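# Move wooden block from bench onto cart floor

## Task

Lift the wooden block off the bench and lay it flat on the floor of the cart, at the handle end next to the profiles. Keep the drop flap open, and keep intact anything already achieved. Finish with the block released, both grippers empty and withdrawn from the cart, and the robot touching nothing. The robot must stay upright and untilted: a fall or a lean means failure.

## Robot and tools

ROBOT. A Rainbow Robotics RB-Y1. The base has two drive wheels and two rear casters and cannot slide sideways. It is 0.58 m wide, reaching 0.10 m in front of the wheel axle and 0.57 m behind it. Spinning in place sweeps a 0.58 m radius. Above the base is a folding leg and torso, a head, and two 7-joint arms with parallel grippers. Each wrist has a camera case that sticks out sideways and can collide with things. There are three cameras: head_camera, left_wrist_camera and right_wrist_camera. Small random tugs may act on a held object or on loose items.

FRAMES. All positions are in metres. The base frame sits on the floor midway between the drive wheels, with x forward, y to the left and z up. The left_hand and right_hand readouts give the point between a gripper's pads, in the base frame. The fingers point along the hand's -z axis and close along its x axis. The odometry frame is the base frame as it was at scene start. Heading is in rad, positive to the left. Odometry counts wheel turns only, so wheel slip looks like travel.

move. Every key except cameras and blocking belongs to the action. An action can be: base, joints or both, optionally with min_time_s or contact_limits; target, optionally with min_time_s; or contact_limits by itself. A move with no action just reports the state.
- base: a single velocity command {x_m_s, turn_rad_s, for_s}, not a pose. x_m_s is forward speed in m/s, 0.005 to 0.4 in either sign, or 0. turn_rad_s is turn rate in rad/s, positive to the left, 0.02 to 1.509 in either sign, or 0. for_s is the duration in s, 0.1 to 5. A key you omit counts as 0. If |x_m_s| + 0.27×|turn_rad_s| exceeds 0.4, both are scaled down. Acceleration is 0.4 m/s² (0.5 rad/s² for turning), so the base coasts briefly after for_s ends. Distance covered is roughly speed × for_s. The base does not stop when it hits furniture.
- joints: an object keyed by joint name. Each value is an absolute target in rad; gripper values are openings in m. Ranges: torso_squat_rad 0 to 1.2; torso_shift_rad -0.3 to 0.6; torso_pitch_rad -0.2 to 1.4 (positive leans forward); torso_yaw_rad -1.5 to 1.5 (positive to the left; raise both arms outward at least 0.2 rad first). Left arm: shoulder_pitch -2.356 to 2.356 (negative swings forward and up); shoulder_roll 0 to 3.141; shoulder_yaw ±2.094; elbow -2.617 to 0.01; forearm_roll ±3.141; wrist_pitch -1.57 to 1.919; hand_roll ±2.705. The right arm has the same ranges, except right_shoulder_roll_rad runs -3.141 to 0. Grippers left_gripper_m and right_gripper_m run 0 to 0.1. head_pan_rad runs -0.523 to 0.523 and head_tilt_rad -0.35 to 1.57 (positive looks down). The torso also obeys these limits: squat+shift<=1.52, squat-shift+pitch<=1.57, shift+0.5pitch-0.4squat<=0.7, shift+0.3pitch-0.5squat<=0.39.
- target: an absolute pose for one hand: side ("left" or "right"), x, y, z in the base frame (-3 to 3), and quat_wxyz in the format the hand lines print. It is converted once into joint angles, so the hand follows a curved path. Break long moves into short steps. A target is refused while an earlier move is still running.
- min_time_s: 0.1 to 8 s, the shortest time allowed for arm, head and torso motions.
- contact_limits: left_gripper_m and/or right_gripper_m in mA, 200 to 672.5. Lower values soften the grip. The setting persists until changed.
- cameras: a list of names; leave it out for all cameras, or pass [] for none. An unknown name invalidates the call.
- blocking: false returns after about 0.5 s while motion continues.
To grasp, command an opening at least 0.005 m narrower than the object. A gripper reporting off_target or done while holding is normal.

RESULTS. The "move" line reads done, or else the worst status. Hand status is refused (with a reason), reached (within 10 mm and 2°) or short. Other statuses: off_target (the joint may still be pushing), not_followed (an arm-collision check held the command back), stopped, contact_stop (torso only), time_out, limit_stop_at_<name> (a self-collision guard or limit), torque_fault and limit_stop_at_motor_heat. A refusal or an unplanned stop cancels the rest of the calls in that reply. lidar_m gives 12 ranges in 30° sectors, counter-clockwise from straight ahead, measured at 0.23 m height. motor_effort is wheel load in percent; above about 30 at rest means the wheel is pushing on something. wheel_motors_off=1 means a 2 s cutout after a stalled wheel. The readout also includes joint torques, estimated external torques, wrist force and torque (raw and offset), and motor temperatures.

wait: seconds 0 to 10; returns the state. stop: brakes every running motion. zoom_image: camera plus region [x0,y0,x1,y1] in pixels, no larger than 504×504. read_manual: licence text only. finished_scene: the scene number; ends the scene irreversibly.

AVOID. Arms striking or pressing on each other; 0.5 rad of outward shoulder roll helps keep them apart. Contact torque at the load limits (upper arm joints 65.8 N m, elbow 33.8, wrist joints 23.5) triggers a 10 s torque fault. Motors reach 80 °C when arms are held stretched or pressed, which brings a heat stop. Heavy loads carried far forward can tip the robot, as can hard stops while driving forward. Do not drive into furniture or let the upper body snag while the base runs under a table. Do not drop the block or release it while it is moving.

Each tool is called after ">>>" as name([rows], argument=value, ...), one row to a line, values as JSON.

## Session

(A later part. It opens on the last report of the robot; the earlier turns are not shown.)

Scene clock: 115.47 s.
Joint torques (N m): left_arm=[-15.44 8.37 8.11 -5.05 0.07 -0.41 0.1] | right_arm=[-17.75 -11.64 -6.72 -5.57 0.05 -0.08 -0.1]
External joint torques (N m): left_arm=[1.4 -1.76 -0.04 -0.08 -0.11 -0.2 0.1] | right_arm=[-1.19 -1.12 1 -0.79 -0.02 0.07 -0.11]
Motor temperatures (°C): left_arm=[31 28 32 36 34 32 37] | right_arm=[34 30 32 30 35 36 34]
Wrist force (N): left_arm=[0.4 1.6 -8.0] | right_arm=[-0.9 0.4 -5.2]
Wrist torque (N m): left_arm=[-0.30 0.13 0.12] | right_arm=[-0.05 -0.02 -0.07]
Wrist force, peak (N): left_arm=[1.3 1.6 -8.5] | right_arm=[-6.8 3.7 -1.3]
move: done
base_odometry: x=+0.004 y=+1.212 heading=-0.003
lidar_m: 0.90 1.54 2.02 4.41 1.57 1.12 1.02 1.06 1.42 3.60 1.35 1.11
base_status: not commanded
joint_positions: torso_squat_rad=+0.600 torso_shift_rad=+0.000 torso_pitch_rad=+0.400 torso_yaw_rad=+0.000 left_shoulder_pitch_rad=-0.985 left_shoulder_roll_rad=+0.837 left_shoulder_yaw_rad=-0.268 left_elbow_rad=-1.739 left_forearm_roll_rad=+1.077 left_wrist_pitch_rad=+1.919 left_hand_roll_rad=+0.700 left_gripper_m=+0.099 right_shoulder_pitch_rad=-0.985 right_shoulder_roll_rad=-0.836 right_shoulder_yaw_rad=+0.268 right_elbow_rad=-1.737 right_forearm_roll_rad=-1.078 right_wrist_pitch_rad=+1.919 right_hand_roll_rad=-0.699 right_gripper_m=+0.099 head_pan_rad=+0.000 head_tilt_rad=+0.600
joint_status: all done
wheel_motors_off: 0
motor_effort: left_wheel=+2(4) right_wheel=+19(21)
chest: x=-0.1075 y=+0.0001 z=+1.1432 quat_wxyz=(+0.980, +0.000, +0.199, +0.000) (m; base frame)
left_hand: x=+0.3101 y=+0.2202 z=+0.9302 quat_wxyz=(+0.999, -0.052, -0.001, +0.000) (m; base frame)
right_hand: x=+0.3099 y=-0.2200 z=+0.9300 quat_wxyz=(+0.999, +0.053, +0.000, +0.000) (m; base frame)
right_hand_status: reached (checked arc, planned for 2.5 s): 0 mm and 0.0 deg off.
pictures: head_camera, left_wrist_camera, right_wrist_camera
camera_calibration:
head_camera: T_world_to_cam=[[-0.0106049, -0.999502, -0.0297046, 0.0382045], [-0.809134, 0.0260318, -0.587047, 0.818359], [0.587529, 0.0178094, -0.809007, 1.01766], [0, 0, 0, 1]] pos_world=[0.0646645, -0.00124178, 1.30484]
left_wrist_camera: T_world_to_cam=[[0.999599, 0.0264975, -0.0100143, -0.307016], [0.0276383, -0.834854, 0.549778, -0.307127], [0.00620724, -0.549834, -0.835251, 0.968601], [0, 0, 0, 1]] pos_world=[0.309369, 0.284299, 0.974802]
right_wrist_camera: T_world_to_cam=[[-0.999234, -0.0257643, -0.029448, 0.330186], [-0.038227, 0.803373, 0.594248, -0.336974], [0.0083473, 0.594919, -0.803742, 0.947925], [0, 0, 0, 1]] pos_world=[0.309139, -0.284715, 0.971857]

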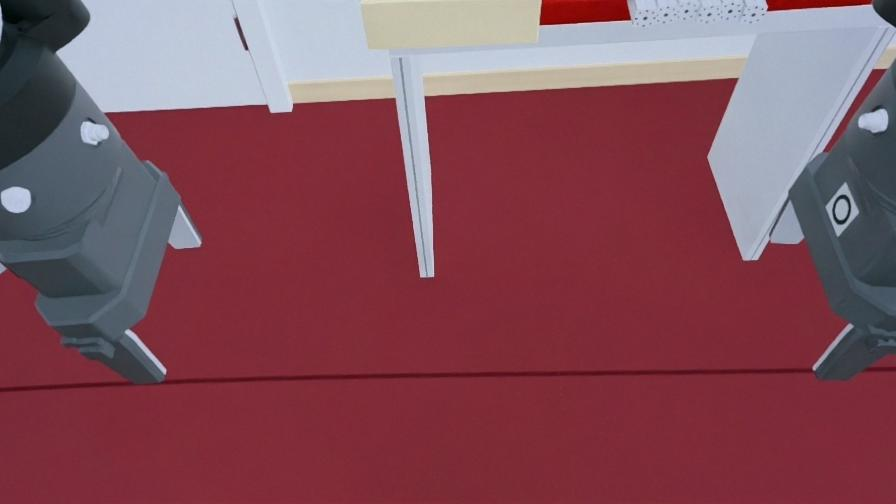

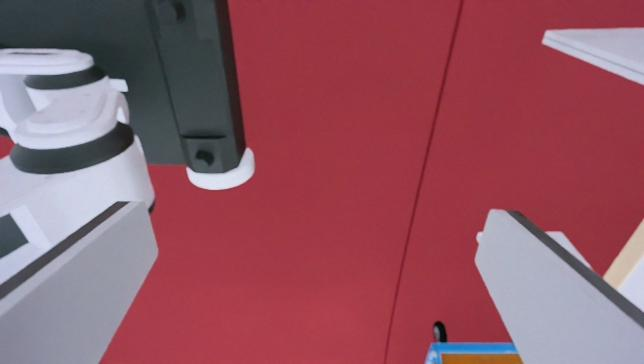

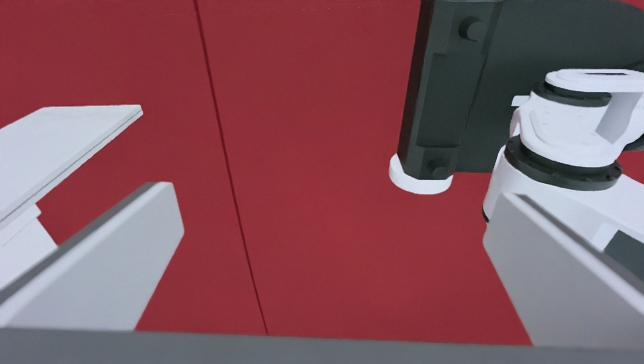

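>>> move(base={"x_m_s":0.25,"for_s":2.46}, joints={"head_tilt_rad":0.45})

Scene clock: 120.63 s.
Joint torques (N m): left_arm=[-15.48 8.61 8.96 -4.96 0.07 -0.43 0.14] | right_arm=[-17.58 -11.84 -6.8 -5.31 -0.12 -0.17 -0.13]
External joint torques (N m): left_arm=[1.35 -1.52 0.81 0.01 -0.1 -0.23 0.14] | right_arm=[-1.03 -1.32 0.92 -0.52 -0.18 -0.02 -0.13]
Motor temperatures (°C): left_arm=[31 28 32 36 34 32 37] | right_arm=[34 30 32 30 35 36 34]
Wrist force (N): left_arm=[1.3 1.7 -7.7] | right_arm=[-1.3 0.2 -5.0]
Wrist torque (N m): left_arm=[-0.30 0.26 0.09] | right_arm=[-0.01 -0.04 -0.07]
Wrist force, peak (N): left_arm=[1.7 2.9 -8.5] | right_arm=[-1.2 0.8 -5.7]
move: done
base_odometry: x=+0.620 y=+1.210 heading=-0.003
lidar_m: 0.30 0.28 1.23 3.14 2.47 1.77 1.64 1.68 2.27 1.11 0.69 0.86
base_status: done (sent for 2.47 of 2.47 s)
joint_positions: torso_squat_rad=+0.600 torso_shift_rad=+0.000 torso_pitch_rad=+0.400 torso_yaw_rad=+0.000 left_shoulder_pitch_rad=-0.985 left_shoulder_roll_rad=+0.837 left_shoulder_yaw_rad=-0.268 left_elbow_rad=-1.739 left_forearm_roll_rad=+1.077 left_wrist_pitch_rad=+1.919 left_hand_roll_rad=+0.700 left_gripper_m=+0.099 right_shoulder_pitch_rad=-0.985 right_shoulder_roll_rad=-0.836 right_shoulder_yaw_rad=+0.269 right_elbow_rad=-1.737 right_forearm_roll_rad=-1.078 right_wrist_pitch_rad=+1.919 right_hand_roll_rad=-0.699 right_gripper_m=+0.099 head_pan_rad=+0.000 head_tilt_rad=+0.450
joint_status: all done
wheel_motors_off: 0
motor_effort: left_wheel=+6(37) right_wheel=-5(45)
chest: x=-0.1074 y=+0.0001 z=+1.1432 quat_wxyz=(+0.980, +0.000, +0.199, +0.000) (m; base frame)
left_hand: x=+0.3101 y=+0.2202 z=+0.9301 quat_wxyz=(+0.999, -0.052, -0.001, +0.000) (m; base frame)
right_hand: x=+0.3100 y=-0.2200 z=+0.9299 quat_wxyz=(+0.999, +0.053, +0.000, +0.000) (m; base frame)
pictures: head_camera, left_wrist_camera, right_wrist_camera
camera_calibration:
head_camera: T_world_to_cam=[[-0.00604108, -0.999503, -0.0309497, 0.039889], [-0.712409, 0.0260211, -0.701281, 0.969968], [0.701738, 0.0178124, -0.712212, 0.890986], [0, 0, 0, 1]] pos_world=[0.0660164, -0.00124103, 1.31603]
left_wrist_camera: T_world_to_cam=[[0.999599, 0.0264286, -0.0101789, -0.306859], [0.0276716, -0.834887, 0.549726, -0.307044], [0.00603028, -0.549787, -0.835283, 0.968603], [0, 0, 0, 1]] pos_world=[0.309392, 0.284289, 0.974724]
right_wrist_camera: T_world_to_cam=[[-0.999235, -0.02585, -0.0293521, 0.330109], [-0.0382384, 0.803408, 0.5942, -0.336892], [0.00822168, 0.594868, -0.803781, 0.947935], [0, 0, 0, 1]] pos_world=[0.309181, -0.284701, 0.971803]

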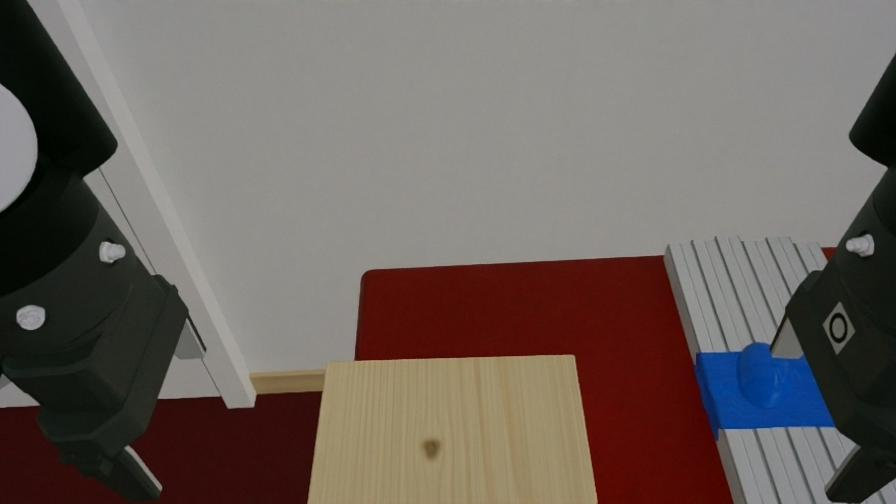

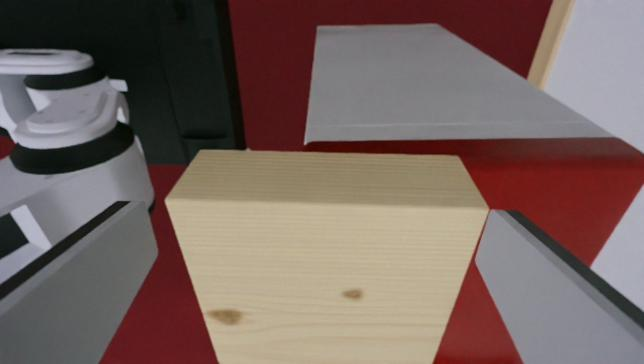

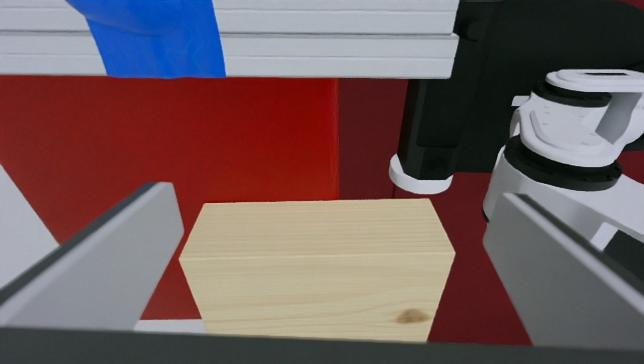

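>>> move(target={"side":"left","x":0.313,"y":0.205,"z":0.782,"quat_wxyz":[0.9986,-0.0523,0,0]}, min_time_s=2, cameras=[])

>>> move(target={"side":"right","x":0.313,"y":-0.175,"z":0.782,"quat_wxyz":[0.9986,0.0523,0,0]}, min_time_s=2)

Scene clock: 130.73 s.
Joint torques (N m): left_arm=[-14.91 6.4 7.2 -5.6 0.04 -0.64 -0.19] | right_arm=[-17.62 -11.77 -6.99 -5.55 0.02 -0.13 -0.1]
External joint torques (N m): left_arm=[1.5 -2.16 0.13 0.98 -0.15 -0.45 -0.19] | right_arm=[-1.07 -1.24 0.72 -0.77 -0.05 0.02 -0.1]
Motor temperatures (°C): left_arm=[31 28 32 36 34 32 37] | right_arm=[34 30 32 30 35 36 34]
Wrist force (N): left_arm=[1.0 2.0 -7.9] | right_arm=[-0.7 0.7 -4.5]
Wrist torque (N m): left_arm=[-0.38 0.20 0.09] | right_arm=[-0.09 0.05 -0.07]
Wrist force, peak (N): left_arm=[1.3 3.2 -8.5] | right_arm=[-0.9 0.6 -5.7]
move: done
base_odometry: x=+0.620 y=+1.210 heading=-0.003
lidar_m: 0.31 0.28 1.22 3.15 2.46 1.76 1.64 1.69 2.25 1.10 0.68 0.85
base_status: not commanded
joint_positions: torso_squat_rad=+0.600 torso_shift_rad=+0.000 torso_pitch_rad=+0.400 torso_yaw_rad=+0.000 left_shoulder_pitch_rad=-0.861 left_shoulder_roll_rad=+0.666 left_shoulder_yaw_rad=-0.423 left_elbow_rad=-1.448 left_forearm_roll_rad=+0.842 left_wrist_pitch_rad=+1.561 left_hand_roll_rad=+0.536 left_gripper_m=+0.099 right_shoulder_pitch_rad=-0.985 right_shoulder_roll_rad=-0.836 right_shoulder_yaw_rad=+0.269 right_elbow_rad=-1.737 right_forearm_roll_rad=-1.078 right_wrist_pitch_rad=+1.919 right_hand_roll_rad=-0.699 right_gripper_m=+0.099 head_pan_rad=+0.000 head_tilt_rad=+0.450
joint_status: all done
wheel_motors_off: 0
motor_effort: left_wheel=+6(6) right_wheel=-7(10)
chest: x=-0.1075 y=+0.0001 z=+1.1432 quat_wxyz=(+0.980, +0.000, +0.199, +0.000) (m; base frame)
left_hand: x=+0.3129 y=+0.2050 z=+0.7824 quat_wxyz=(+0.999, -0.052, -0.001, +0.000) (m; base frame)
left_hand_status: reached (checked arc, planned for 2.0 s): 0 mm and 0.1 deg off.
right_hand: x=+0.3100 y=-0.2200 z=+0.9299 quat_wxyz=(+0.999, +0.053, +0.000, +0.000) (m; base frame)
pictures: none
No camera images: "cameras" was empty.

Scene clock: 133.07 s.
Joint torques (N m): left_arm=[-14.62 6.08 7.09 -5.71 -0.06 -0.61 -0.3] | right_arm=[-15.74 -6.31 -5.46 -6.37 0.2 -0.17 0.3]
External joint torques (N m): left_arm=[1.8 -2.48 0.02 0.87 -0.26 -0.42 -0.3] | right_arm=[0.77 1.52 1.04 -0.01 0.13 -0.03 0.3]
Motor temperatures (°C): left_arm=[31 28 32 36 34 32 37] | right_arm=[34 30 32 30 35 36 34]
Wrist force (N): left_arm=[1.3 1.8 -7.9] | right_arm=[-0.6 0.0 -5.7]
Wrist torque (N m): left_arm=[-0.31 0.20 0.10] | right_arm=[-0.01 0.05 -0.08]
Wrist force, peak (N): left_arm=[1.4 2.2 -8.0] | right_arm=[-1.0 0.7 -5.7]
move: done
base_odometry: x=+0.620 y=+1.210 heading=-0.003
lidar_m: 0.30 0.28 1.21 3.15 2.47 1.76 1.65 1.70 2.26 1.10 0.68 0.84
base_status: not commanded
joint_positions: torso_squat_rad=+0.600 torso_shift_rad=+0.000 torso_pitch_rad=+0.400 torso_yaw_rad=+0.000 left_shoulder_pitch_rad=-0.861 left_shoulder_roll_rad=+0.666 left_shoulder_yaw_rad=-0.423 left_elbow_rad=-1.448 left_forearm_roll_rad=+0.842 left_wrist_pitch_rad=+1.561 left_hand_roll_rad=+0.536 left_gripper_m=+0.099 right_shoulder_pitch_rad=-0.897 right_shoulder_roll_rad=-0.616 right_shoulder_yaw_rad=+0.465 right_elbow_rad=-1.447 right_forearm_roll_rad=-0.815 right_wrist_pitch_rad=+1.570 right_hand_roll_rad=-0.598 right_gripper_m=+0.099 head_pan_rad=+0.000 head_tilt_rad=+0.450
joint_status: all done
wheel_motors_off: 0
motor_effort: left_wheel=+6(7) right_wheel=-6(8)
chest: x=-0.1075 y=+0.0001 z=+1.1432 quat_wxyz=(+0.980, +0.000, +0.199, +0.000) (m; base frame)
left_hand: x=+0.3129 y=+0.2050 z=+0.7824 quat_wxyz=(+0.999, -0.052, -0.001, +0.000) (m; base frame)
right_hand: x=+0.3128 y=-0.1752 z=+0.7825 quat_wxyz=(+0.999, +0.052, -0.001, +0.000) (m; base frame)
right_hand_status: reached (checked arc, planned for 2.0 s): 1 mm and 0.1 deg off.
pictures: head_camera, left_wrist_camera, right_wrist_camera
camera_calibration:
head_camera: T_world_to_cam=[[-0.00604071, -0.999503, -0.0309498, 0.039889], [-0.712401, 0.0260211, -0.70129, 0.969972], [0.701747, 0.0178124, -0.712204, 0.890985], [0, 0, 0, 1]] pos_world=[0.0660047, -0.00124114, 1.31603]
left_wrist_camera: T_world_to_cam=[[0.999607, 0.0260977, -0.0102323, -0.310697], [0.0274272, -0.835153, 0.549333, -0.238106], [0.00579079, -0.549398, -0.835541, 0.837071], [0, 0, 0, 1]] pos_world=[0.312259, 0.269138, 0.827028]
right_wrist_camera: T_world_to_cam=[[-0.999196, -0.025676, -0.0307857, 0.330875], [-0.0389433, 0.80389, 0.593501, -0.284309], [0.00950959, 0.594223, -0.804244, 0.802637], [0, 0, 0, 1]] pos_world=[0.311904, -0.239897, 0.82444]

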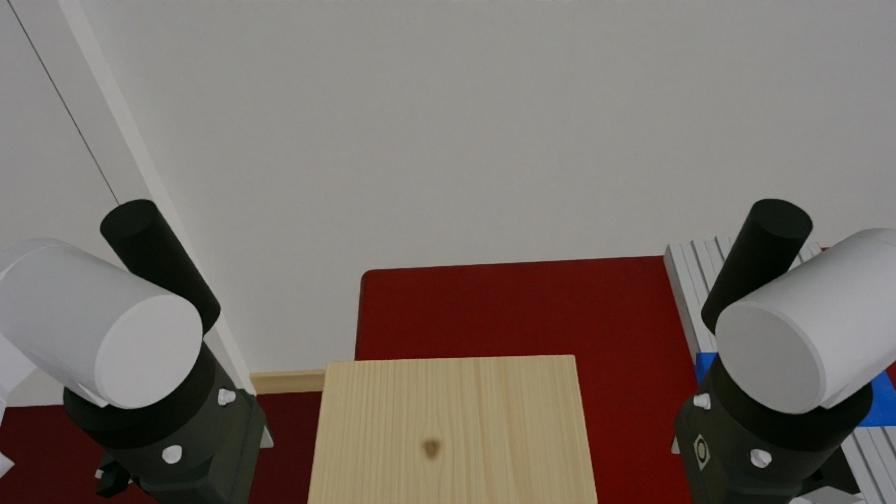

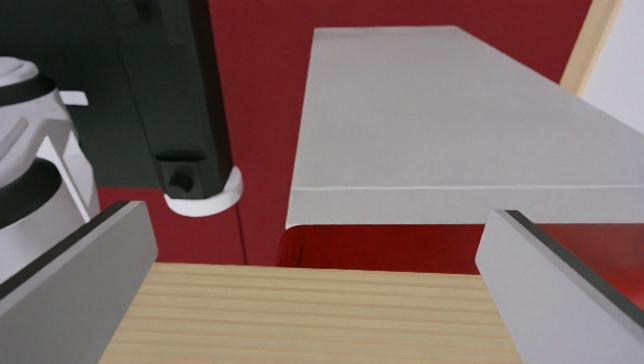

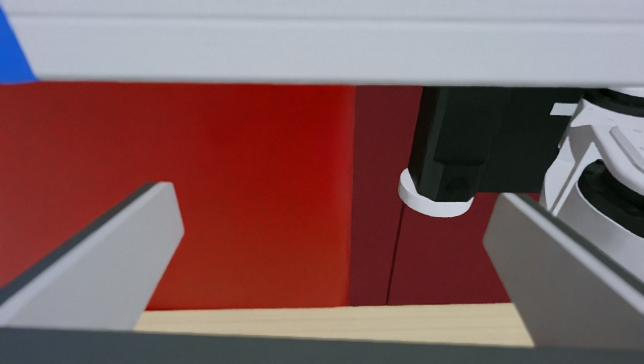

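>>> move(target={"side":"left","x":0.313,"y":0.178,"z":0.782,"quat_wxyz":[0.9986,-0.0523,0,0]}, min_time_s=1, cameras=["left_wrist_camera"])

>>> move(target={"side":"right","x":0.313,"y":-0.125,"z":0.782,"quat_wxyz":[0.9986,0.0523,0,0]}, min_time_s=1.5, cameras=["head_camera","right_wrist_camera"])

Scene clock: 137.00 s.
Joint torques (N m): left_arm=[-16.53 5.38 6.94 -5.61 -0.21 -0.12 0.28] | right_arm=[-15.69 -5.98 -5.46 -6.19 0.19 -0.21 0.08]
External joint torques (N m): left_arm=[0.29 -2.1 0.09 1.16 -0.4 0.08 0.28] | right_arm=[0.81 1.84 1.04 0.17 0.12 -0.06 0.08]
Motor temperatures (°C): left_arm=[31 28 32 36 34 32 37] | right_arm=[34 30 32 30 35 36 34]
Wrist force (N): left_arm=[1.1 1.8 -7.6] | right_arm=[-1.1 0.1 -5.2]
Wrist torque (N m): left_arm=[-0.31 0.22 0.07] | right_arm=[0.00 -0.01 -0.06]
Wrist force, peak (N): left_arm=[0.6 2.2 -8.4] | right_arm=[-0.9 0.4 -5.7]
move: done
base_odometry: x=+0.620 y=+1.210 heading=-0.003
lidar_m: 0.29 0.30 1.22 3.15 2.47 1.77 1.64 1.70 2.26 1.11 0.68 0.85
base_status: not commanded
joint_positions: torso_squat_rad=+0.600 torso_shift_rad=+0.000 torso_pitch_rad=+0.400 torso_yaw_rad=+0.000 left_shoulder_pitch_rad=-0.892 left_shoulder_roll_rad=+0.615 left_shoulder_yaw_rad=-0.454 left_elbow_rad=-1.443 left_forearm_roll_rad=+0.812 left_wrist_pitch_rad=+1.573 left_hand_roll_rad=+0.586 left_gripper_m=+0.099 right_shoulder_pitch_rad=-0.897 right_shoulder_roll_rad=-0.616 right_shoulder_yaw_rad=+0.465 right_elbow_rad=-1.447 right_forearm_roll_rad=-0.815 right_wrist_pitch_rad=+1.570 right_hand_roll_rad=-0.598 right_gripper_m=+0.099 head_pan_rad=+0.000 head_tilt_rad=+0.450
joint_status: all done
wheel_motors_off: 0
motor_effort: left_wheel=+5(7) right_wheel=-6(8)
chest: x=-0.1075 y=+0.0001 z=+1.1432 quat_wxyz=(+0.980, +0.000, +0.199, +0.000) (m; base frame)
left_hand: x=+0.3131 y=+0.1781 z=+0.7821 quat_wxyz=(+0.999, -0.052, +0.000, +0.000) (m; base frame)
left_hand_status: reached (checked arc, planned for 1.0 s): 0 mm and 0.0 deg off.
right_hand: x=+0.3128 y=-0.1752 z=+0.7825 quat_wxyz=(+0.999, +0.052, -0.001, +0.000) (m; base frame)
pictures: left_wrist_camera
camera_calibration:
left_wrist_camera: T_world_to_cam=[[0.999601, 0.0259303, -0.0111841, -0.309398], [0.0278088, -0.834963, 0.549603, -0.260845], [0.00491307, -0.549695, -0.835351, 0.822184], [0, 0, 0, 1]] pos_world=[0.312489, 0.242177, 0.826714]

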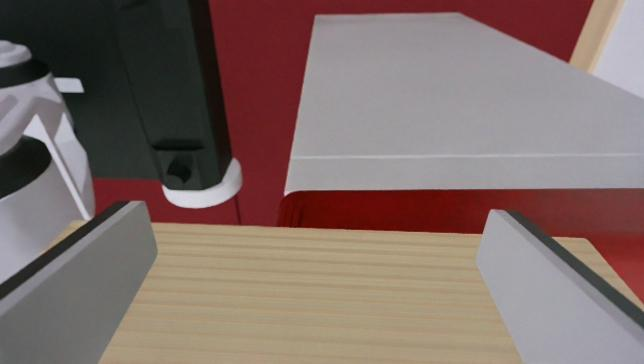

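Scene clock: 138.83 s.
Joint torques (N m): left_arm=[-16.4 5.2 6.73 -5.76 -0.18 -0.04 0.25] | right_arm=[-19.56 -3.87 -4.78 -6.41 0.19 0.21 -0.19]
External joint torques (N m): left_arm=[0.42 -2.28 -0.12 1 -0.37 0.15 0.25] | right_arm=[-2.25 2 1.29 0.23 0.11 0.36 -0.19]
Motor temperatures (°C): left_arm=[31 28 32 36 34 32 37] | right_arm=[34 30 32 30 35 36 34]
Wrist force (N): left_arm=[1.3 2.0 -7.2] | right_arm=[-0.5 0.2 -5.2]
Wrist torque (N m): left_arm=[-0.37 0.25 0.05] | right_arm=[-0.04 0.03 -0.10]
Wrist force, peak (N): left_arm=[1.0 2.2 -8.2] | right_arm=[-1.4 0.1 -5.6]
move: done
base_odometry: x=+0.620 y=+1.210 heading=-0.003
lidar_m: 0.31 0.29 1.23 3.14 2.47 1.76 1.63 1.70 2.27 1.09 0.68 0.85
base_status: not commanded
joint_positions: torso_squat_rad=+0.600 torso_shift_rad=+0.000 torso_pitch_rad=+0.400 torso_yaw_rad=+0.000 left_shoulder_pitch_rad=-0.892 left_shoulder_roll_rad=+0.615 left_shoulder_yaw_rad=-0.454 left_elbow_rad=-1.443 left_forearm_roll_rad=+0.812 left_wrist_pitch_rad=+1.573 left_hand_roll_rad=+0.586 left_gripper_m=+0.099 right_shoulder_pitch_rad=-0.961 right_shoulder_roll_rad=-0.515 right_shoulder_yaw_rad=+0.521 right_elbow_rad=-1.409 right_forearm_roll_rad=-0.763 right_wrist_pitch_rad=+1.582 right_hand_roll_rad=-0.679 right_gripper_m=+0.099 head_pan_rad=+0.000 head_tilt_rad=+0.450
joint_status: all done
wheel_motors_off: 0
motor_effort: left_wheel=+5(7) right_wheel=-8(9)
chest: x=-0.1075 y=+0.0001 z=+1.1432 quat_wxyz=(+0.980, +0.000, +0.199, +0.000) (m; base frame)
left_hand: x=+0.3131 y=+0.1781 z=+0.7821 quat_wxyz=(+0.999, -0.052, +0.000, +0.000) (m; base frame)
right_hand: x=+0.3128 y=-0.1253 z=+0.7820 quat_wxyz=(+0.999, +0.052, +0.000, +0.000) (m; base frame)
right_hand_status: reached (checked arc, planned for 1.5 s): 0 mm and 0.0 deg off.
pictures: head_camera, right_wrist_camera
camera_calibration:
head_camera: T_world_to_cam=[[-0.00604065, -0.999503, -0.0309496, 0.0398889], [-0.712401, 0.026021, -0.70129, 0.969972], [0.701746, 0.0178123, -0.712204, 0.890985], [0, 0, 0, 1]] pos_world=[0.0660048, -0.001241, 1.31603]
right_wrist_camera: T_world_to_cam=[[-0.999235, -0.0257302, -0.0294345, 0.331152], [-0.0381867, 0.803716, 0.593787, -0.324618], [0.00837876, 0.594457, -0.804084, 0.772879], [0, 0, 0, 1]] pos_world=[0.312027, -0.190022, 0.82396]

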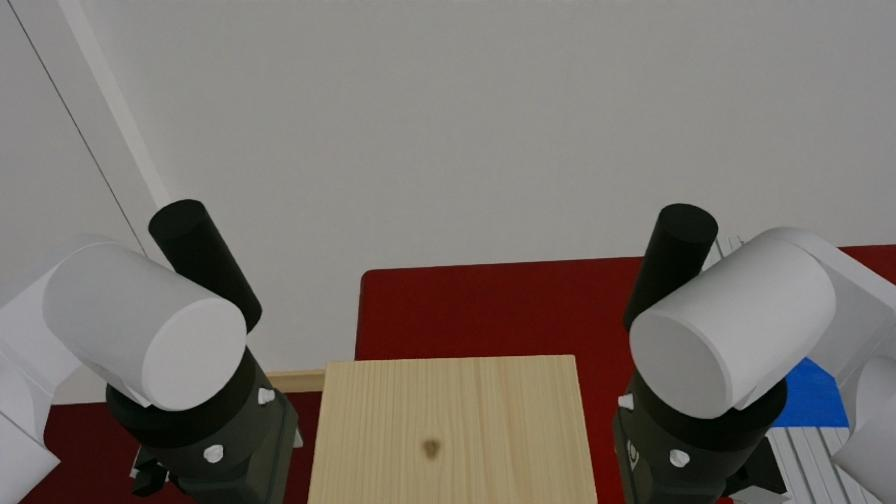

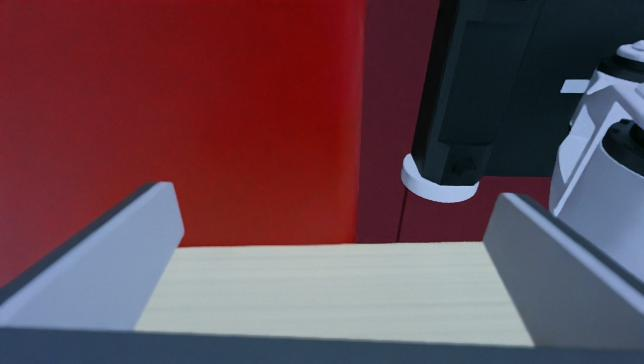

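>>> move(target={"side":"left","x":0.313,"y":0.161,"z":0.782,"quat_wxyz":[0.9986,-0.0523,0,0]}, min_time_s=1, cameras=[])

>>> move(target={"side":"right","x":0.313,"y":-0.102,"z":0.782,"quat_wxyz":[0.9986,0.0523,0,0]}, min_time_s=1)

Scene clock: 142.67 s.
Joint torques (N m): left_arm=[-16.75 4.63 6.46 -5.72 -0.09 -0.09 0.27] | right_arm=[-19.61 -3.73 -4.72 -6.43 0.35 -0.03 -0.31]
External joint torques (N m): left_arm=[0.3 -2.18 -0.25 1.16 -0.28 0.1 0.27] | right_arm=[-2.3 2.13 1.34 0.21 0.27 0.12 -0.31]
Motor temperatures (°C): left_arm=[31 28 32 36 34 32 37] | right_arm=[34 30 32 30 35 36 34]
Wrist force (N): left_arm=[1.0 2.6 -7.6] | right_arm=[-0.6 0.1 -5.2]
Wrist torque (N m): left_arm=[-0.43 0.20 0.11] | right_arm=[-0.02 0.05 -0.08]
Wrist force, peak (N): left_arm=[1.3 2.4 -8.2] | right_arm=[-0.4 0.3 -5.7]
move: done
base_odometry: x=+0.620 y=+1.210 heading=-0.003
lidar_m: 0.30 0.29 1.22 3.15 2.47 1.75 1.64 1.69 2.27 1.10 0.67 0.85
base_status: not commanded
joint_positions: torso_squat_rad=+0.600 torso_shift_rad=+0.000 torso_pitch_rad=+0.400 torso_yaw_rad=+0.000 left_shoulder_pitch_rad=-0.911 left_shoulder_roll_rad=+0.584 left_shoulder_yaw_rad=-0.473 left_elbow_rad=-1.440 left_forearm_roll_rad=+0.794 left_wrist_pitch_rad=+1.579 left_hand_roll_rad=+0.616 left_gripper_m=+0.099 right_shoulder_pitch_rad=-0.961 right_shoulder_roll_rad=-0.515 right_shoulder_yaw_rad=+0.521 right_elbow_rad=-1.409 right_forearm_roll_rad=-0.763 right_wrist_pitch_rad=+1.582 right_hand_roll_rad=-0.679 right_gripper_m=+0.099 head_pan_rad=+0.000 head_tilt_rad=+0.450
joint_status: all done
wheel_motors_off: 0
motor_effort: left_wheel=+5(7) right_wheel=-4(8)
chest: x=-0.1075 y=+0.0001 z=+1.1432 quat_wxyz=(+0.980, +0.000, +0.199, +0.000) (m; base frame)
left_hand: x=+0.3129 y=+0.1612 z=+0.7825 quat_wxyz=(+0.999, -0.053, +0.000, +0.000) (m; base frame)
left_hand_status: reached (checked arc, planned for 1.0 s): 1 mm and 0.1 deg off.
right_hand: x=+0.3128 y=-0.1253 z=+0.7820 quat_wxyz=(+0.999, +0.052, +0.000, +0.000) (m; base frame)
pictures: none
No camera images: "cameras" was empty.

Scene clock: 144.00 s.
Joint torques (N m): left_arm=[-16.71 4.76 6.39 -5.71 -0.08 0 0.2] | right_arm=[-19.87 -3.09 -4.3 -6.43 0.18 0.09 -0.26]
External joint torques (N m): left_arm=[0.34 -2.05 -0.33 1.17 -0.27 0.19 0.2] | right_arm=[-2.19 1.9 1.55 0.32 0.09 0.25 -0.26]
Motor temperatures (°C): left_arm=[31 28 32 36 34 32 37] | right_arm=[34 30 32 30 35 36 34]
Wrist force (N): left_arm=[1.1 1.7 -7.0] | right_arm=[-0.6 0.5 -5.2]
Wrist torque (N m): left_arm=[-0.30 0.19 0.06] | right_arm=[-0.09 0.04 -0.07]
Wrist force, peak (N): left_arm=[1.2 2.1 -8.1] | right_arm=[-0.5 0.3 -5.5]
move: done
base_odometry: x=+0.620 y=+1.210 heading=-0.003
lidar_m: 0.28 0.29 1.22 3.16 2.49 1.76 1.64 1.70 2.26 1.10 0.68 0.85
base_status: not commanded
joint_positions: torso_squat_rad=+0.600 torso_shift_rad=+0.000 torso_pitch_rad=+0.400 torso_yaw_rad=+0.000 left_shoulder_pitch_rad=-0.911 left_shoulder_roll_rad=+0.584 left_shoulder_yaw_rad=-0.473 left_elbow_rad=-1.440 left_forearm_roll_rad=+0.794 left_wrist_pitch_rad=+1.579 left_hand_roll_rad=+0.616 left_gripper_m=+0.099 right_shoulder_pitch_rad=-0.993 right_shoulder_roll_rad=-0.465 right_shoulder_yaw_rad=+0.544 right_elbow_rad=-1.379 right_forearm_roll_rad=-0.741 right_wrist_pitch_rad=+1.583 right_hand_roll_rad=-0.712 right_gripper_m=+0.099 head_pan_rad=+0.000 head_tilt_rad=+0.450
joint_status: all done
wheel_motors_off: 0
motor_effort: left_wheel=+6(7) right_wheel=-8(8)
chest: x=-0.1075 y=+0.0001 z=+1.1432 quat_wxyz=(+0.980, +0.000, +0.199, +0.000) (m; base frame)
left_hand: x=+0.3129 y=+0.1612 z=+0.7825 quat_wxyz=(+0.999, -0.053, +0.000, +0.000) (m; base frame)
right_hand: x=+0.3130 y=-0.1023 z=+0.7819 quat_wxyz=(+0.999, +0.052, +0.000, +0.000) (m; base frame)
right_hand_status: reached (checked arc, planned for 1.0 s): 0 mm and 0.0 deg off.
pictures: head_camera, left_wrist_camera, right_wrist_camera
camera_calibration:
head_camera: T_world_to_cam=[[-0.00604048, -0.999503, -0.0309497, 0.0398891], [-0.712401, 0.0260209, -0.70129, 0.969972], [0.701747, 0.0178125, -0.712204, 0.890985], [0, 0, 0, 1]] pos_world=[0.0660047, -0.00124096, 1.31603]
left_wrist_camera: T_world_to_cam=[[0.999624, 0.0252707, -0.0106348, -0.309048], [0.0269525, -0.834625, 0.550158, -0.275333], [0.00502688, -0.550238, -0.834993, 0.813033], [0, 0, 0, 1]] pos_world=[0.312266, 0.225372, 0.827067]
right_wrist_camera: T_world_to_cam=[[-0.999248, -0.0256489, -0.0290705, 0.331592], [-0.0379054, 0.803695, 0.593832, -0.343197], [0.00813266, 0.594488, -0.804063, 0.759166], [0, 0, 0, 1]] pos_world=[0.31216, -0.166984, 0.823859]

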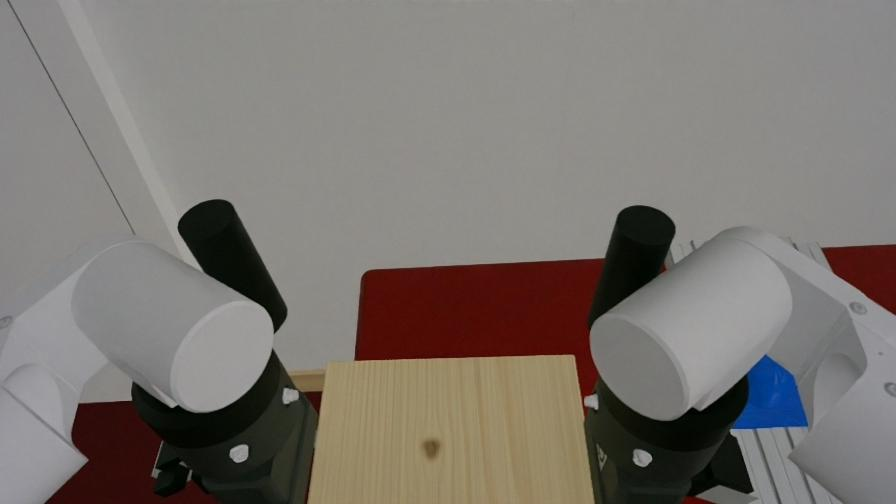

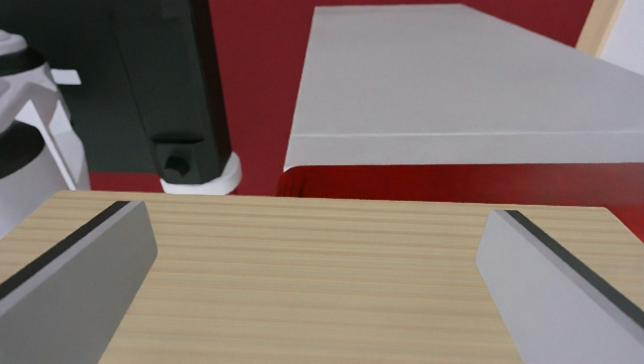

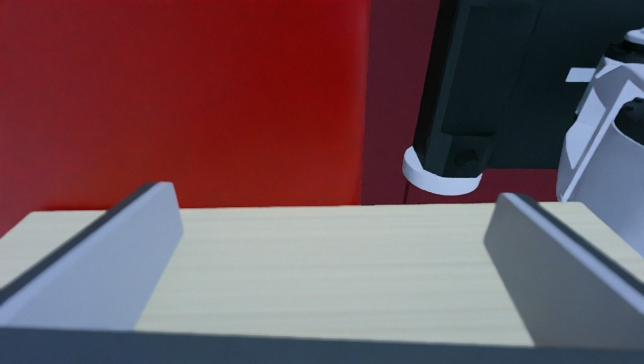

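>>> move(target={"side":"left","x":0.313,"y":0.151,"z":0.782,"quat_wxyz":[0.9986,-0.0523,0,0]}, min_time_s=1, cameras=[])

>>> move(target={"side":"right","x":0.313,"y":-0.09,"z":0.782,"quat_wxyz":[0.9986,0.0523,0,0]}, min_time_s=1, cameras=["head_camera"])

Scene clock: 148.57 s.
Joint torques (N m): left_arm=[-16.56 -0.86 4.23 -7.09 1.79 -0.72 -0.21] | right_arm=[-19.9 -2.84 -4.57 -6.62 0.39 0.12 -0.36]
External joint torques (N m): left_arm=[0.66 -7.29 -2.4 -0.16 1.6 -0.52 -0.21] | right_arm=[-2.22 2.15 1.28 0.13 0.31 0.27 -0.36]
Motor temperatures (°C): left_arm=[31 28 32 36 34 32 37] | right_arm=[34 30 32 30 35 36 34]
Wrist force (N): left_arm=[2.7 9.8 -2.4] | right_arm=[-0.8 0.3 -4.9]
Wrist torque (N m): left_arm=[-0.43 -0.07 0.60] | right_arm=[-0.07 -0.01 -0.09]
Wrist force, peak (N): left_arm=[2.5 11.1 -3.6] | right_arm=[-0.7 -0.2 -6.1]
move: done
base_odometry: x=+0.620 y=+1.210 heading=-0.003
lidar_m: 0.30 0.28 1.21 3.14 2.47 1.76 1.64 1.70 2.25 1.10 0.68 0.84
base_status: not commanded
joint_positions: torso_squat_rad=+0.600 torso_shift_rad=+0.000 torso_pitch_rad=+0.400 torso_yaw_rad=+0.000 left_shoulder_pitch_rad=-0.924 left_shoulder_roll_rad=+0.564 left_shoulder_yaw_rad=-0.483 left_elbow_rad=-1.432 left_forearm_roll_rad=+0.782 left_wrist_pitch_rad=+1.582 left_hand_roll_rad=+0.633 left_gripper_m=+0.099 right_shoulder_pitch_rad=-0.993 right_shoulder_roll_rad=-0.465 right_shoulder_yaw_rad=+0.544 right_elbow_rad=-1.379 right_forearm_roll_rad=-0.741 right_wrist_pitch_rad=+1.583 right_hand_roll_rad=-0.712 right_gripper_m=+0.099 head_pan_rad=+0.000 head_tilt_rad=+0.450
joint_status: all done
wheel_motors_off: 0
motor_effort: left_wheel=+6(7) right_wheel=-5(9)
chest: x=-0.1075 y=+0.0001 z=+1.1432 quat_wxyz=(+0.980, +0.000, +0.199, +0.000) (m; base frame)
left_hand: x=+0.3134 y=+0.1521 z=+0.7824 quat_wxyz=(+0.999, -0.052, -0.001, +0.001) (m; base frame)
left_hand_status: reached (checked arc, planned for 1.0 s): 1 mm and 0.1 deg off.
right_hand: x=+0.3130 y=-0.1022 z=+0.7819 quat_wxyz=(+0.999, +0.052, +0.000, +0.000) (m; base frame)
pictures: none
No camera images: "cameras" was empty.

Scene clock: 149.90 s.
Joint torques (N m): left_arm=[-19.43 -9.47 5.55 -12.08 6.18 -4.18 1.34] | right_arm=[-26.55 18.88 -4.27 -14.09 -5.16 -7.46 -2.56]
External joint torques (N m): left_arm=[-2.23 -15.96 -1.09 -5.17 6 -3.99 1.34] | right_arm=[-8.71 23.55 1.49 -7.31 -5.25 -7.31 -2.57]
Motor temperatures (°C): left_arm=[31 28 32 36 34 32 37] | right_arm=[34 30 32 30 35 36 34]
Wrist force (N): left_arm=[3.3 32.6 -5.0] | right_arm=[-7.2 -41.2 6.3]
Wrist torque (N m): left_arm=[-0.34 0.28 -1.49] | right_arm=[0.64 0.56 2.31]
Wrist force, peak (N): left_arm=[3.1 33.8 -5.7] | right_arm=[-6.8 -42.0 7.0]
move: done
base_odometry: x=+0.620 y=+1.210 heading=-0.003
lidar_m: 0.30 0.29 1.23 3.14 2.48 1.75 1.63 1.68 2.28 1.09 0.67 0.85
base_status: not commanded
joint_positions: torso_squat_rad=+0.600 torso_shift_rad=+0.000 torso_pitch_rad=+0.400 torso_yaw_rad=+0.000 left_shoulder_pitch_rad=-0.924 left_shoulder_roll_rad=+0.566 left_shoulder_yaw_rad=-0.484 left_elbow_rad=-1.431 left_forearm_roll_rad=+0.781 left_wrist_pitch_rad=+1.583 left_hand_roll_rad=+0.633 left_gripper_m=+0.099 right_shoulder_pitch_rad=-1.008 right_shoulder_roll_rad=-0.445 right_shoulder_yaw_rad=+0.555 right_elbow_rad=-1.362 right_forearm_roll_rad=-0.728 right_wrist_pitch_rad=+1.585 right_hand_roll_rad=-0.727 right_gripper_m=+0.099 head_pan_rad=+0.000 head_tilt_rad=+0.450
joint_status: all done
wheel_motors_off: 0
motor_effort: left_wheel=+6(7) right_wheel=-6(8)
chest: x=-0.1075 y=+0.0001 z=+1.1432 quat_wxyz=(+0.980, +0.000, +0.199, +0.000) (m; base frame)
left_hand: x=+0.3132 y=+0.1539 z=+0.7820 quat_wxyz=(+0.999, -0.050, +0.000, +0.001) (m; base frame)
right_hand: x=+0.3130 y=-0.0948 z=+0.7812 quat_wxyz=(+0.999, +0.049, +0.000, -0.002) (m; base frame)
right_hand_status: reached (checked arc, planned for 1.0 s): 5 mm and 0.5 deg off.
pictures: head_camera
camera_calibration:
head_camera: T_world_to_cam=[[-0.00615954, -0.999503, -0.0309053, 0.0398183], [-0.712299, 0.0260771, -0.701392, 0.970052], [0.701849, 0.0176935, -0.712106, 0.890948], [0, 0, 0, 1]] pos_world=[0.0659008, -0.00126169, 1.31607]

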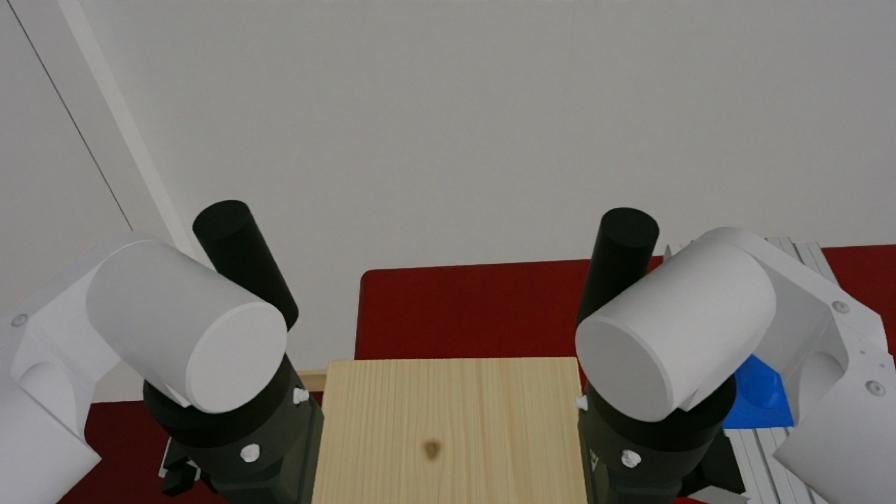

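>>> move(target={"side":"left","x":0.313,"y":0.1475,"z":0.782,"quat_wxyz":[0.9986,-0.0523,0,0]}, min_time_s=1, cameras=[])

>>> move(target={"side":"right","x":0.313,"y":-0.087,"z":0.782,"quat_wxyz":[0.9986,0.0523,0,0]}, min_time_s=1)

Scene clock: 153.40 s.
Joint torques (N m): left_arm=[-23.75 -18.59 4.98 -14.34 8.31 -7.41 2.87] | right_arm=[-26.9 18.65 -3.81 -15.91 -6.5 -7.97 -2.51]
External joint torques (N m): left_arm=[-6.49 -24.99 -1.63 -7.42 8.13 -7.22 2.87] | right_arm=[-9.06 23.32 1.95 -9.14 -6.59 -7.82 -2.52]
Motor temperatures (°C): left_arm=[31 28 32 36 34 33 37] | right_arm=[35 30 32 31 36 37 34]
Wrist force (N): left_arm=[-0.9 48.2 1.7] | right_arm=[-6.0 -47.2 4.2]
Wrist torque (N m): left_arm=[-0.52 0.62 -2.50] | right_arm=[0.64 0.44 2.63]
Wrist force, peak (N): left_arm=[-0.8 49.1 2.0] | right_arm=[-6.0 -48.3 4.6]
move: done
base_odometry: x=+0.620 y=+1.210 heading=-0.003
lidar_m: 0.29 0.28 1.22 3.14 2.47 1.75 1.63 1.70 2.27 1.11 0.69 0.85
base_status: not commanded
joint_positions: torso_squat_rad=+0.600 torso_shift_rad=+0.000 torso_pitch_rad=+0.400 torso_yaw_rad=+0.000 left_shoulder_pitch_rad=-0.928 left_shoulder_roll_rad=+0.561 left_shoulder_yaw_rad=-0.487 left_elbow_rad=-1.426 left_forearm_roll_rad=+0.777 left_wrist_pitch_rad=+1.584 left_hand_roll_rad=+0.638 left_gripper_m=+0.099 right_shoulder_pitch_rad=-1.008 right_shoulder_roll_rad=-0.445 right_shoulder_yaw_rad=+0.555 right_elbow_rad=-1.361 right_forearm_roll_rad=-0.728 right_wrist_pitch_rad=+1.585 right_hand_roll_rad=-0.727 right_gripper_m=+0.099 head_pan_rad=+0.000 head_tilt_rad=+0.450
joint_status: all done
wheel_motors_off: 0
motor_effort: left_wheel=+6(7) right_wheel=-6(7)
chest: x=-0.1076 y=+0.0001 z=+1.1433 quat_wxyz=(+0.980, +0.000, +0.199, +0.000) (m; base frame)
left_hand: x=+0.3132 y=+0.1522 z=+0.7815 quat_wxyz=(+0.999, -0.048, +0.000, +0.002) (m; base frame)
left_hand_status: reached (checked arc, planned for 1.0 s): 5 mm and 0.5 deg off.
right_hand: x=+0.3129 y=-0.0950 z=+0.7812 quat_wxyz=(+0.999, +0.048, +0.000, -0.002) (m; base frame)
pictures: none
No camera images: "cameras" was empty.

Scene clock: 154.73 s.
Joint torques (N m): left_arm=[-23.48 -18.85 4.99 -15.51 9.24 -7.86 2.81] | right_arm=[-30.08 29.36 -4.25 -17.68 -7.81 -11.32 -3.79]
External joint torques (N m): left_arm=[-6.23 -25.25 -1.61 -8.59 9.06 -7.67 2.81] | right_arm=[-12.17 33.97 1.48 -10.91 -7.91 -11.19 -3.79]
Motor temperatures (°C): left_arm=[31 28 32 36 34 33 37] | right_arm=[35 30 32 31 36 37 34]
Wrist force (N): left_arm=[0.3 53.0 -0.6] | right_arm=[-10.8 -61.9 12.3]
Wrist torque (N m): left_arm=[-0.64 0.56 -2.69] | right_arm=[0.99 0.83 3.51]
Wrist force, peak (N): left_arm=[0.3 53.0 -0.6] | right_arm=[-10.8 -62.0 12.5]
move: done
base_odometry: x=+0.620 y=+1.210 heading=-0.003
lidar_m: 0.30 0.28 1.22 3.14 2.47 1.77 1.64 1.69 2.26 1.11 0.68 0.86
base_status: not commanded
joint_positions: torso_squat_rad=+0.600 torso_shift_rad=+0.000 torso_pitch_rad=+0.400 torso_yaw_rad=+0.000 left_shoulder_pitch_rad=-0.928 left_shoulder_roll_rad=+0.561 left_shoulder_yaw_rad=-0.487 left_elbow_rad=-1.426 left_forearm_roll_rad=+0.776 left_wrist_pitch_rad=+1.585 left_hand_roll_rad=+0.638 left_gripper_m=+0.099 right_shoulder_pitch_rad=-1.012 right_shoulder_roll_rad=-0.440 right_shoulder_yaw_rad=+0.558 right_elbow_rad=-1.352 right_forearm_roll_rad=-0.725 right_wrist_pitch_rad=+1.585 right_hand_roll_rad=-0.730 right_gripper_m=+0.099 head_pan_rad=+0.000 head_tilt_rad=+0.450
joint_status: all done
wheel_motors_off: 0
motor_effort: left_wheel=+6(6) right_wheel=-7(8)
chest: x=-0.1077 y=+0.0001 z=+1.1433 quat_wxyz=(+0.980, +0.000, +0.198, +0.000) (m; base frame)
left_hand: x=+0.3132 y=+0.1523 z=+0.7815 quat_wxyz=(+0.999, -0.048, +0.000, +0.002) (m; base frame)
right_hand: x=+0.3132 y=-0.0937 z=+0.7805 quat_wxyz=(+0.999, +0.047, +0.001, -0.003) (m; base frame)
right_hand_status: reached (checked arc, planned for 1.0 s): 7 mm and 0.8 deg off.
pictures: head_camera, left_wrist_camera, right_wrist_camera
camera_calibration:
head_camera: T_world_to_cam=[[-0.00615797, -0.999503, -0.0309036, 0.0398163], [-0.712075, 0.0260805, -0.701619, 0.970223], [0.702076, 0.0176852, -0.711882, 0.890865], [0, 0, 0, 1]] pos_world=[0.0656615, -0.0012624, 1.31615]
left_wrist_camera: T_world_to_cam=[[0.999465, 0.0303843, -0.0121441, -0.308689], [0.0321142, -0.839703, 0.542096, -0.276722], [0.00627378, -0.542195, -0.840229, 0.809749], [0, 0, 0, 1]] pos_world=[0.31233, 0.216058, 0.826636]
right_wrist_camera: T_world_to_cam=[[-0.999446, -0.0201744, -0.026487, 0.33057], [-0.031858, 0.810658, 0.584653, -0.343357], [0.00967688, 0.585173, -0.810851, 0.75688], [0, 0, 0, 1]] pos_world=[0.312124, -0.157891, 0.823218]

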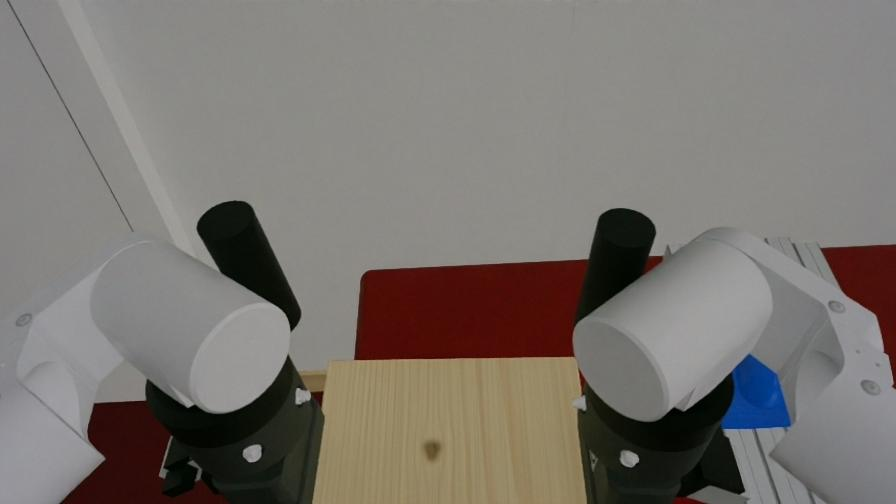

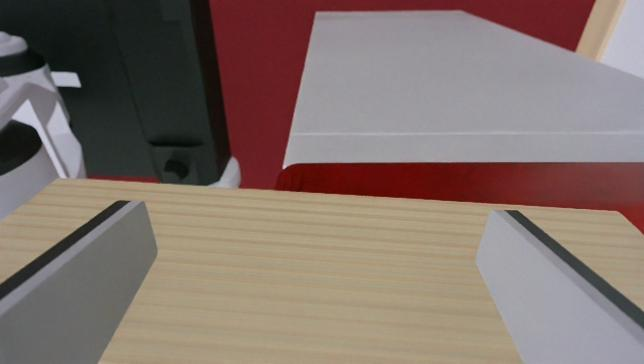

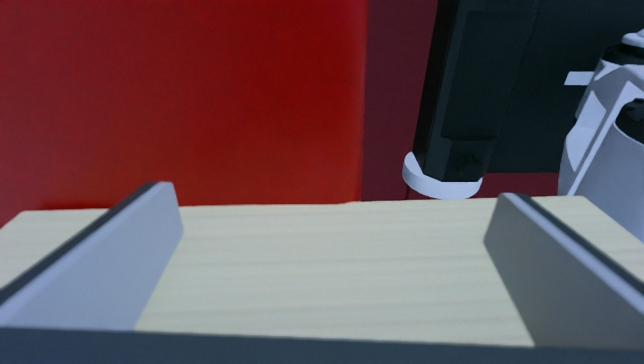

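>>> move(joints={"torso_squat_rad":0.54}, min_time_s=2)

Scene clock: 157.63 s.
Joint torques (N m): left_arm=[-25.77 -19.96 6.7 -17.99 10.73 -7.44 2.79] | right_arm=[-29.6 26.66 -4.99 -19.45 -8.94 -7.64 -3.09]
External joint torques (N m): left_arm=[-8.54 -26.37 0.1 -11.07 10.55 -7.26 2.79] | right_arm=[-11.71 31.25 0.73 -12.68 -9.04 -7.51 -3.09]
Motor temperatures (°C): left_arm=[31 28 32 36 35 33 37] | right_arm=[35 30 32 31 36 37 34]
Wrist force (N): left_arm=[3.1 55.8 -11.8] | right_arm=[0.9 -52.4 -9.7]
Wrist torque (N m): left_arm=[-0.47 0.10 -2.88] | right_arm=[0.49 -0.16 2.81]
Wrist force, peak (N): left_arm=[2.6 56.1 -11.0] | right_arm=[-10.9 -62.0 12.2]
move: done
base_odometry: x=+0.620 y=+1.210 heading=-0.003
lidar_m: 0.29 0.28 1.22 3.15 2.46 1.77 1.64 1.69 2.26 1.10 0.68 0.85
base_status: not commanded
joint_positions: torso_squat_rad=+0.540 torso_shift_rad=+0.000 torso_pitch_rad=+0.401 torso_yaw_rad=+0.000 left_shoulder_pitch_rad=-0.927 left_shoulder_roll_rad=+0.561 left_shoulder_yaw_rad=-0.488 left_elbow_rad=-1.425 left_forearm_roll_rad=+0.776 left_wrist_pitch_rad=+1.584 left_hand_roll_rad=+0.638 left_gripper_m=+0.099 right_shoulder_pitch_rad=-1.012 right_shoulder_roll_rad=-0.439 right_shoulder_yaw_rad=+0.558 right_elbow_rad=-1.352 right_forearm_roll_rad=-0.724 right_wrist_pitch_rad=+1.584 right_hand_roll_rad=-0.730 right_gripper_m=+0.099 head_pan_rad=+0.000 head_tilt_rad=+0.450
joint_status: all done
wheel_motors_off: 0
motor_effort: left_wheel=+6(7) right_wheel=-6(8)
chest: x=-0.1072 y=+0.0001 z=+1.1658 quat_wxyz=(+0.980, +0.000, +0.199, +0.000) (m; base frame)
left_hand: x=+0.3131 y=+0.1528 z=+0.8032 quat_wxyz=(+0.999, -0.047, +0.001, +0.003) (m; base frame)
right_hand: x=+0.3134 y=-0.0932 z=+0.8026 quat_wxyz=(+0.999, +0.047, +0.001, -0.003) (m; base frame)
pictures: head_camera, left_wrist_camera, right_wrist_camera
camera_calibration:
head_camera: T_world_to_cam=[[-0.00611773, -0.999503, -0.0309275, 0.0405509], [-0.712771, 0.0260509, -0.700913, 0.985528], [0.70137, 0.0177562, -0.712576, 0.907282], [0, 0, 0, 1]] pos_world=[0.0663637, -0.00125313, 1.33853]
left_wrist_camera: T_world_to_cam=[[0.999427, 0.0308925, -0.0138191, -0.30709], [0.0334551, -0.840259, 0.541153, -0.287679], [0.00510595, -0.541305, -0.840811, 0.828972], [0, 0, 0, 1]] pos_world=[0.312306, 0.216489, 0.848443]
right_wrist_camera: T_world_to_cam=[[-0.999458, -0.0202891, -0.025922, 0.330902], [-0.0316262, 0.810283, 0.585185, -0.357112], [0.00913128, 0.585688, -0.810485, 0.774401], [0, 0, 0, 1]] pos_world=[0.312358, -0.157482, 0.845195]

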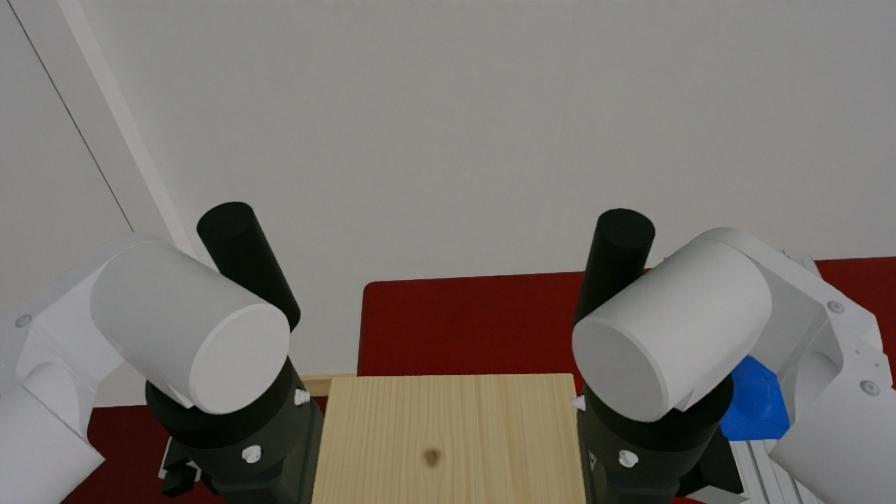

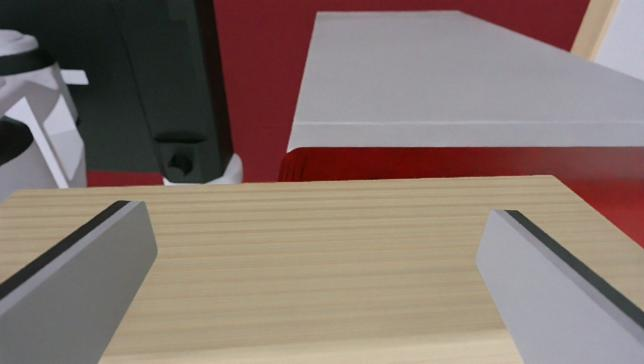

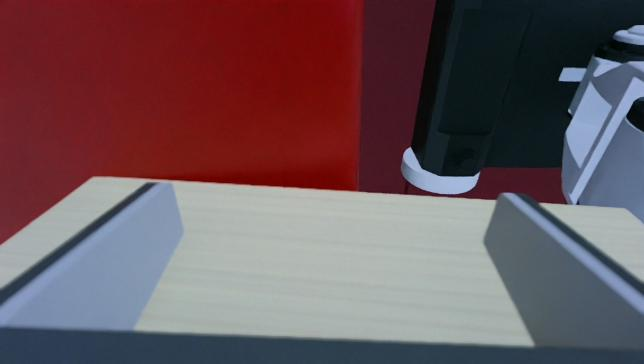

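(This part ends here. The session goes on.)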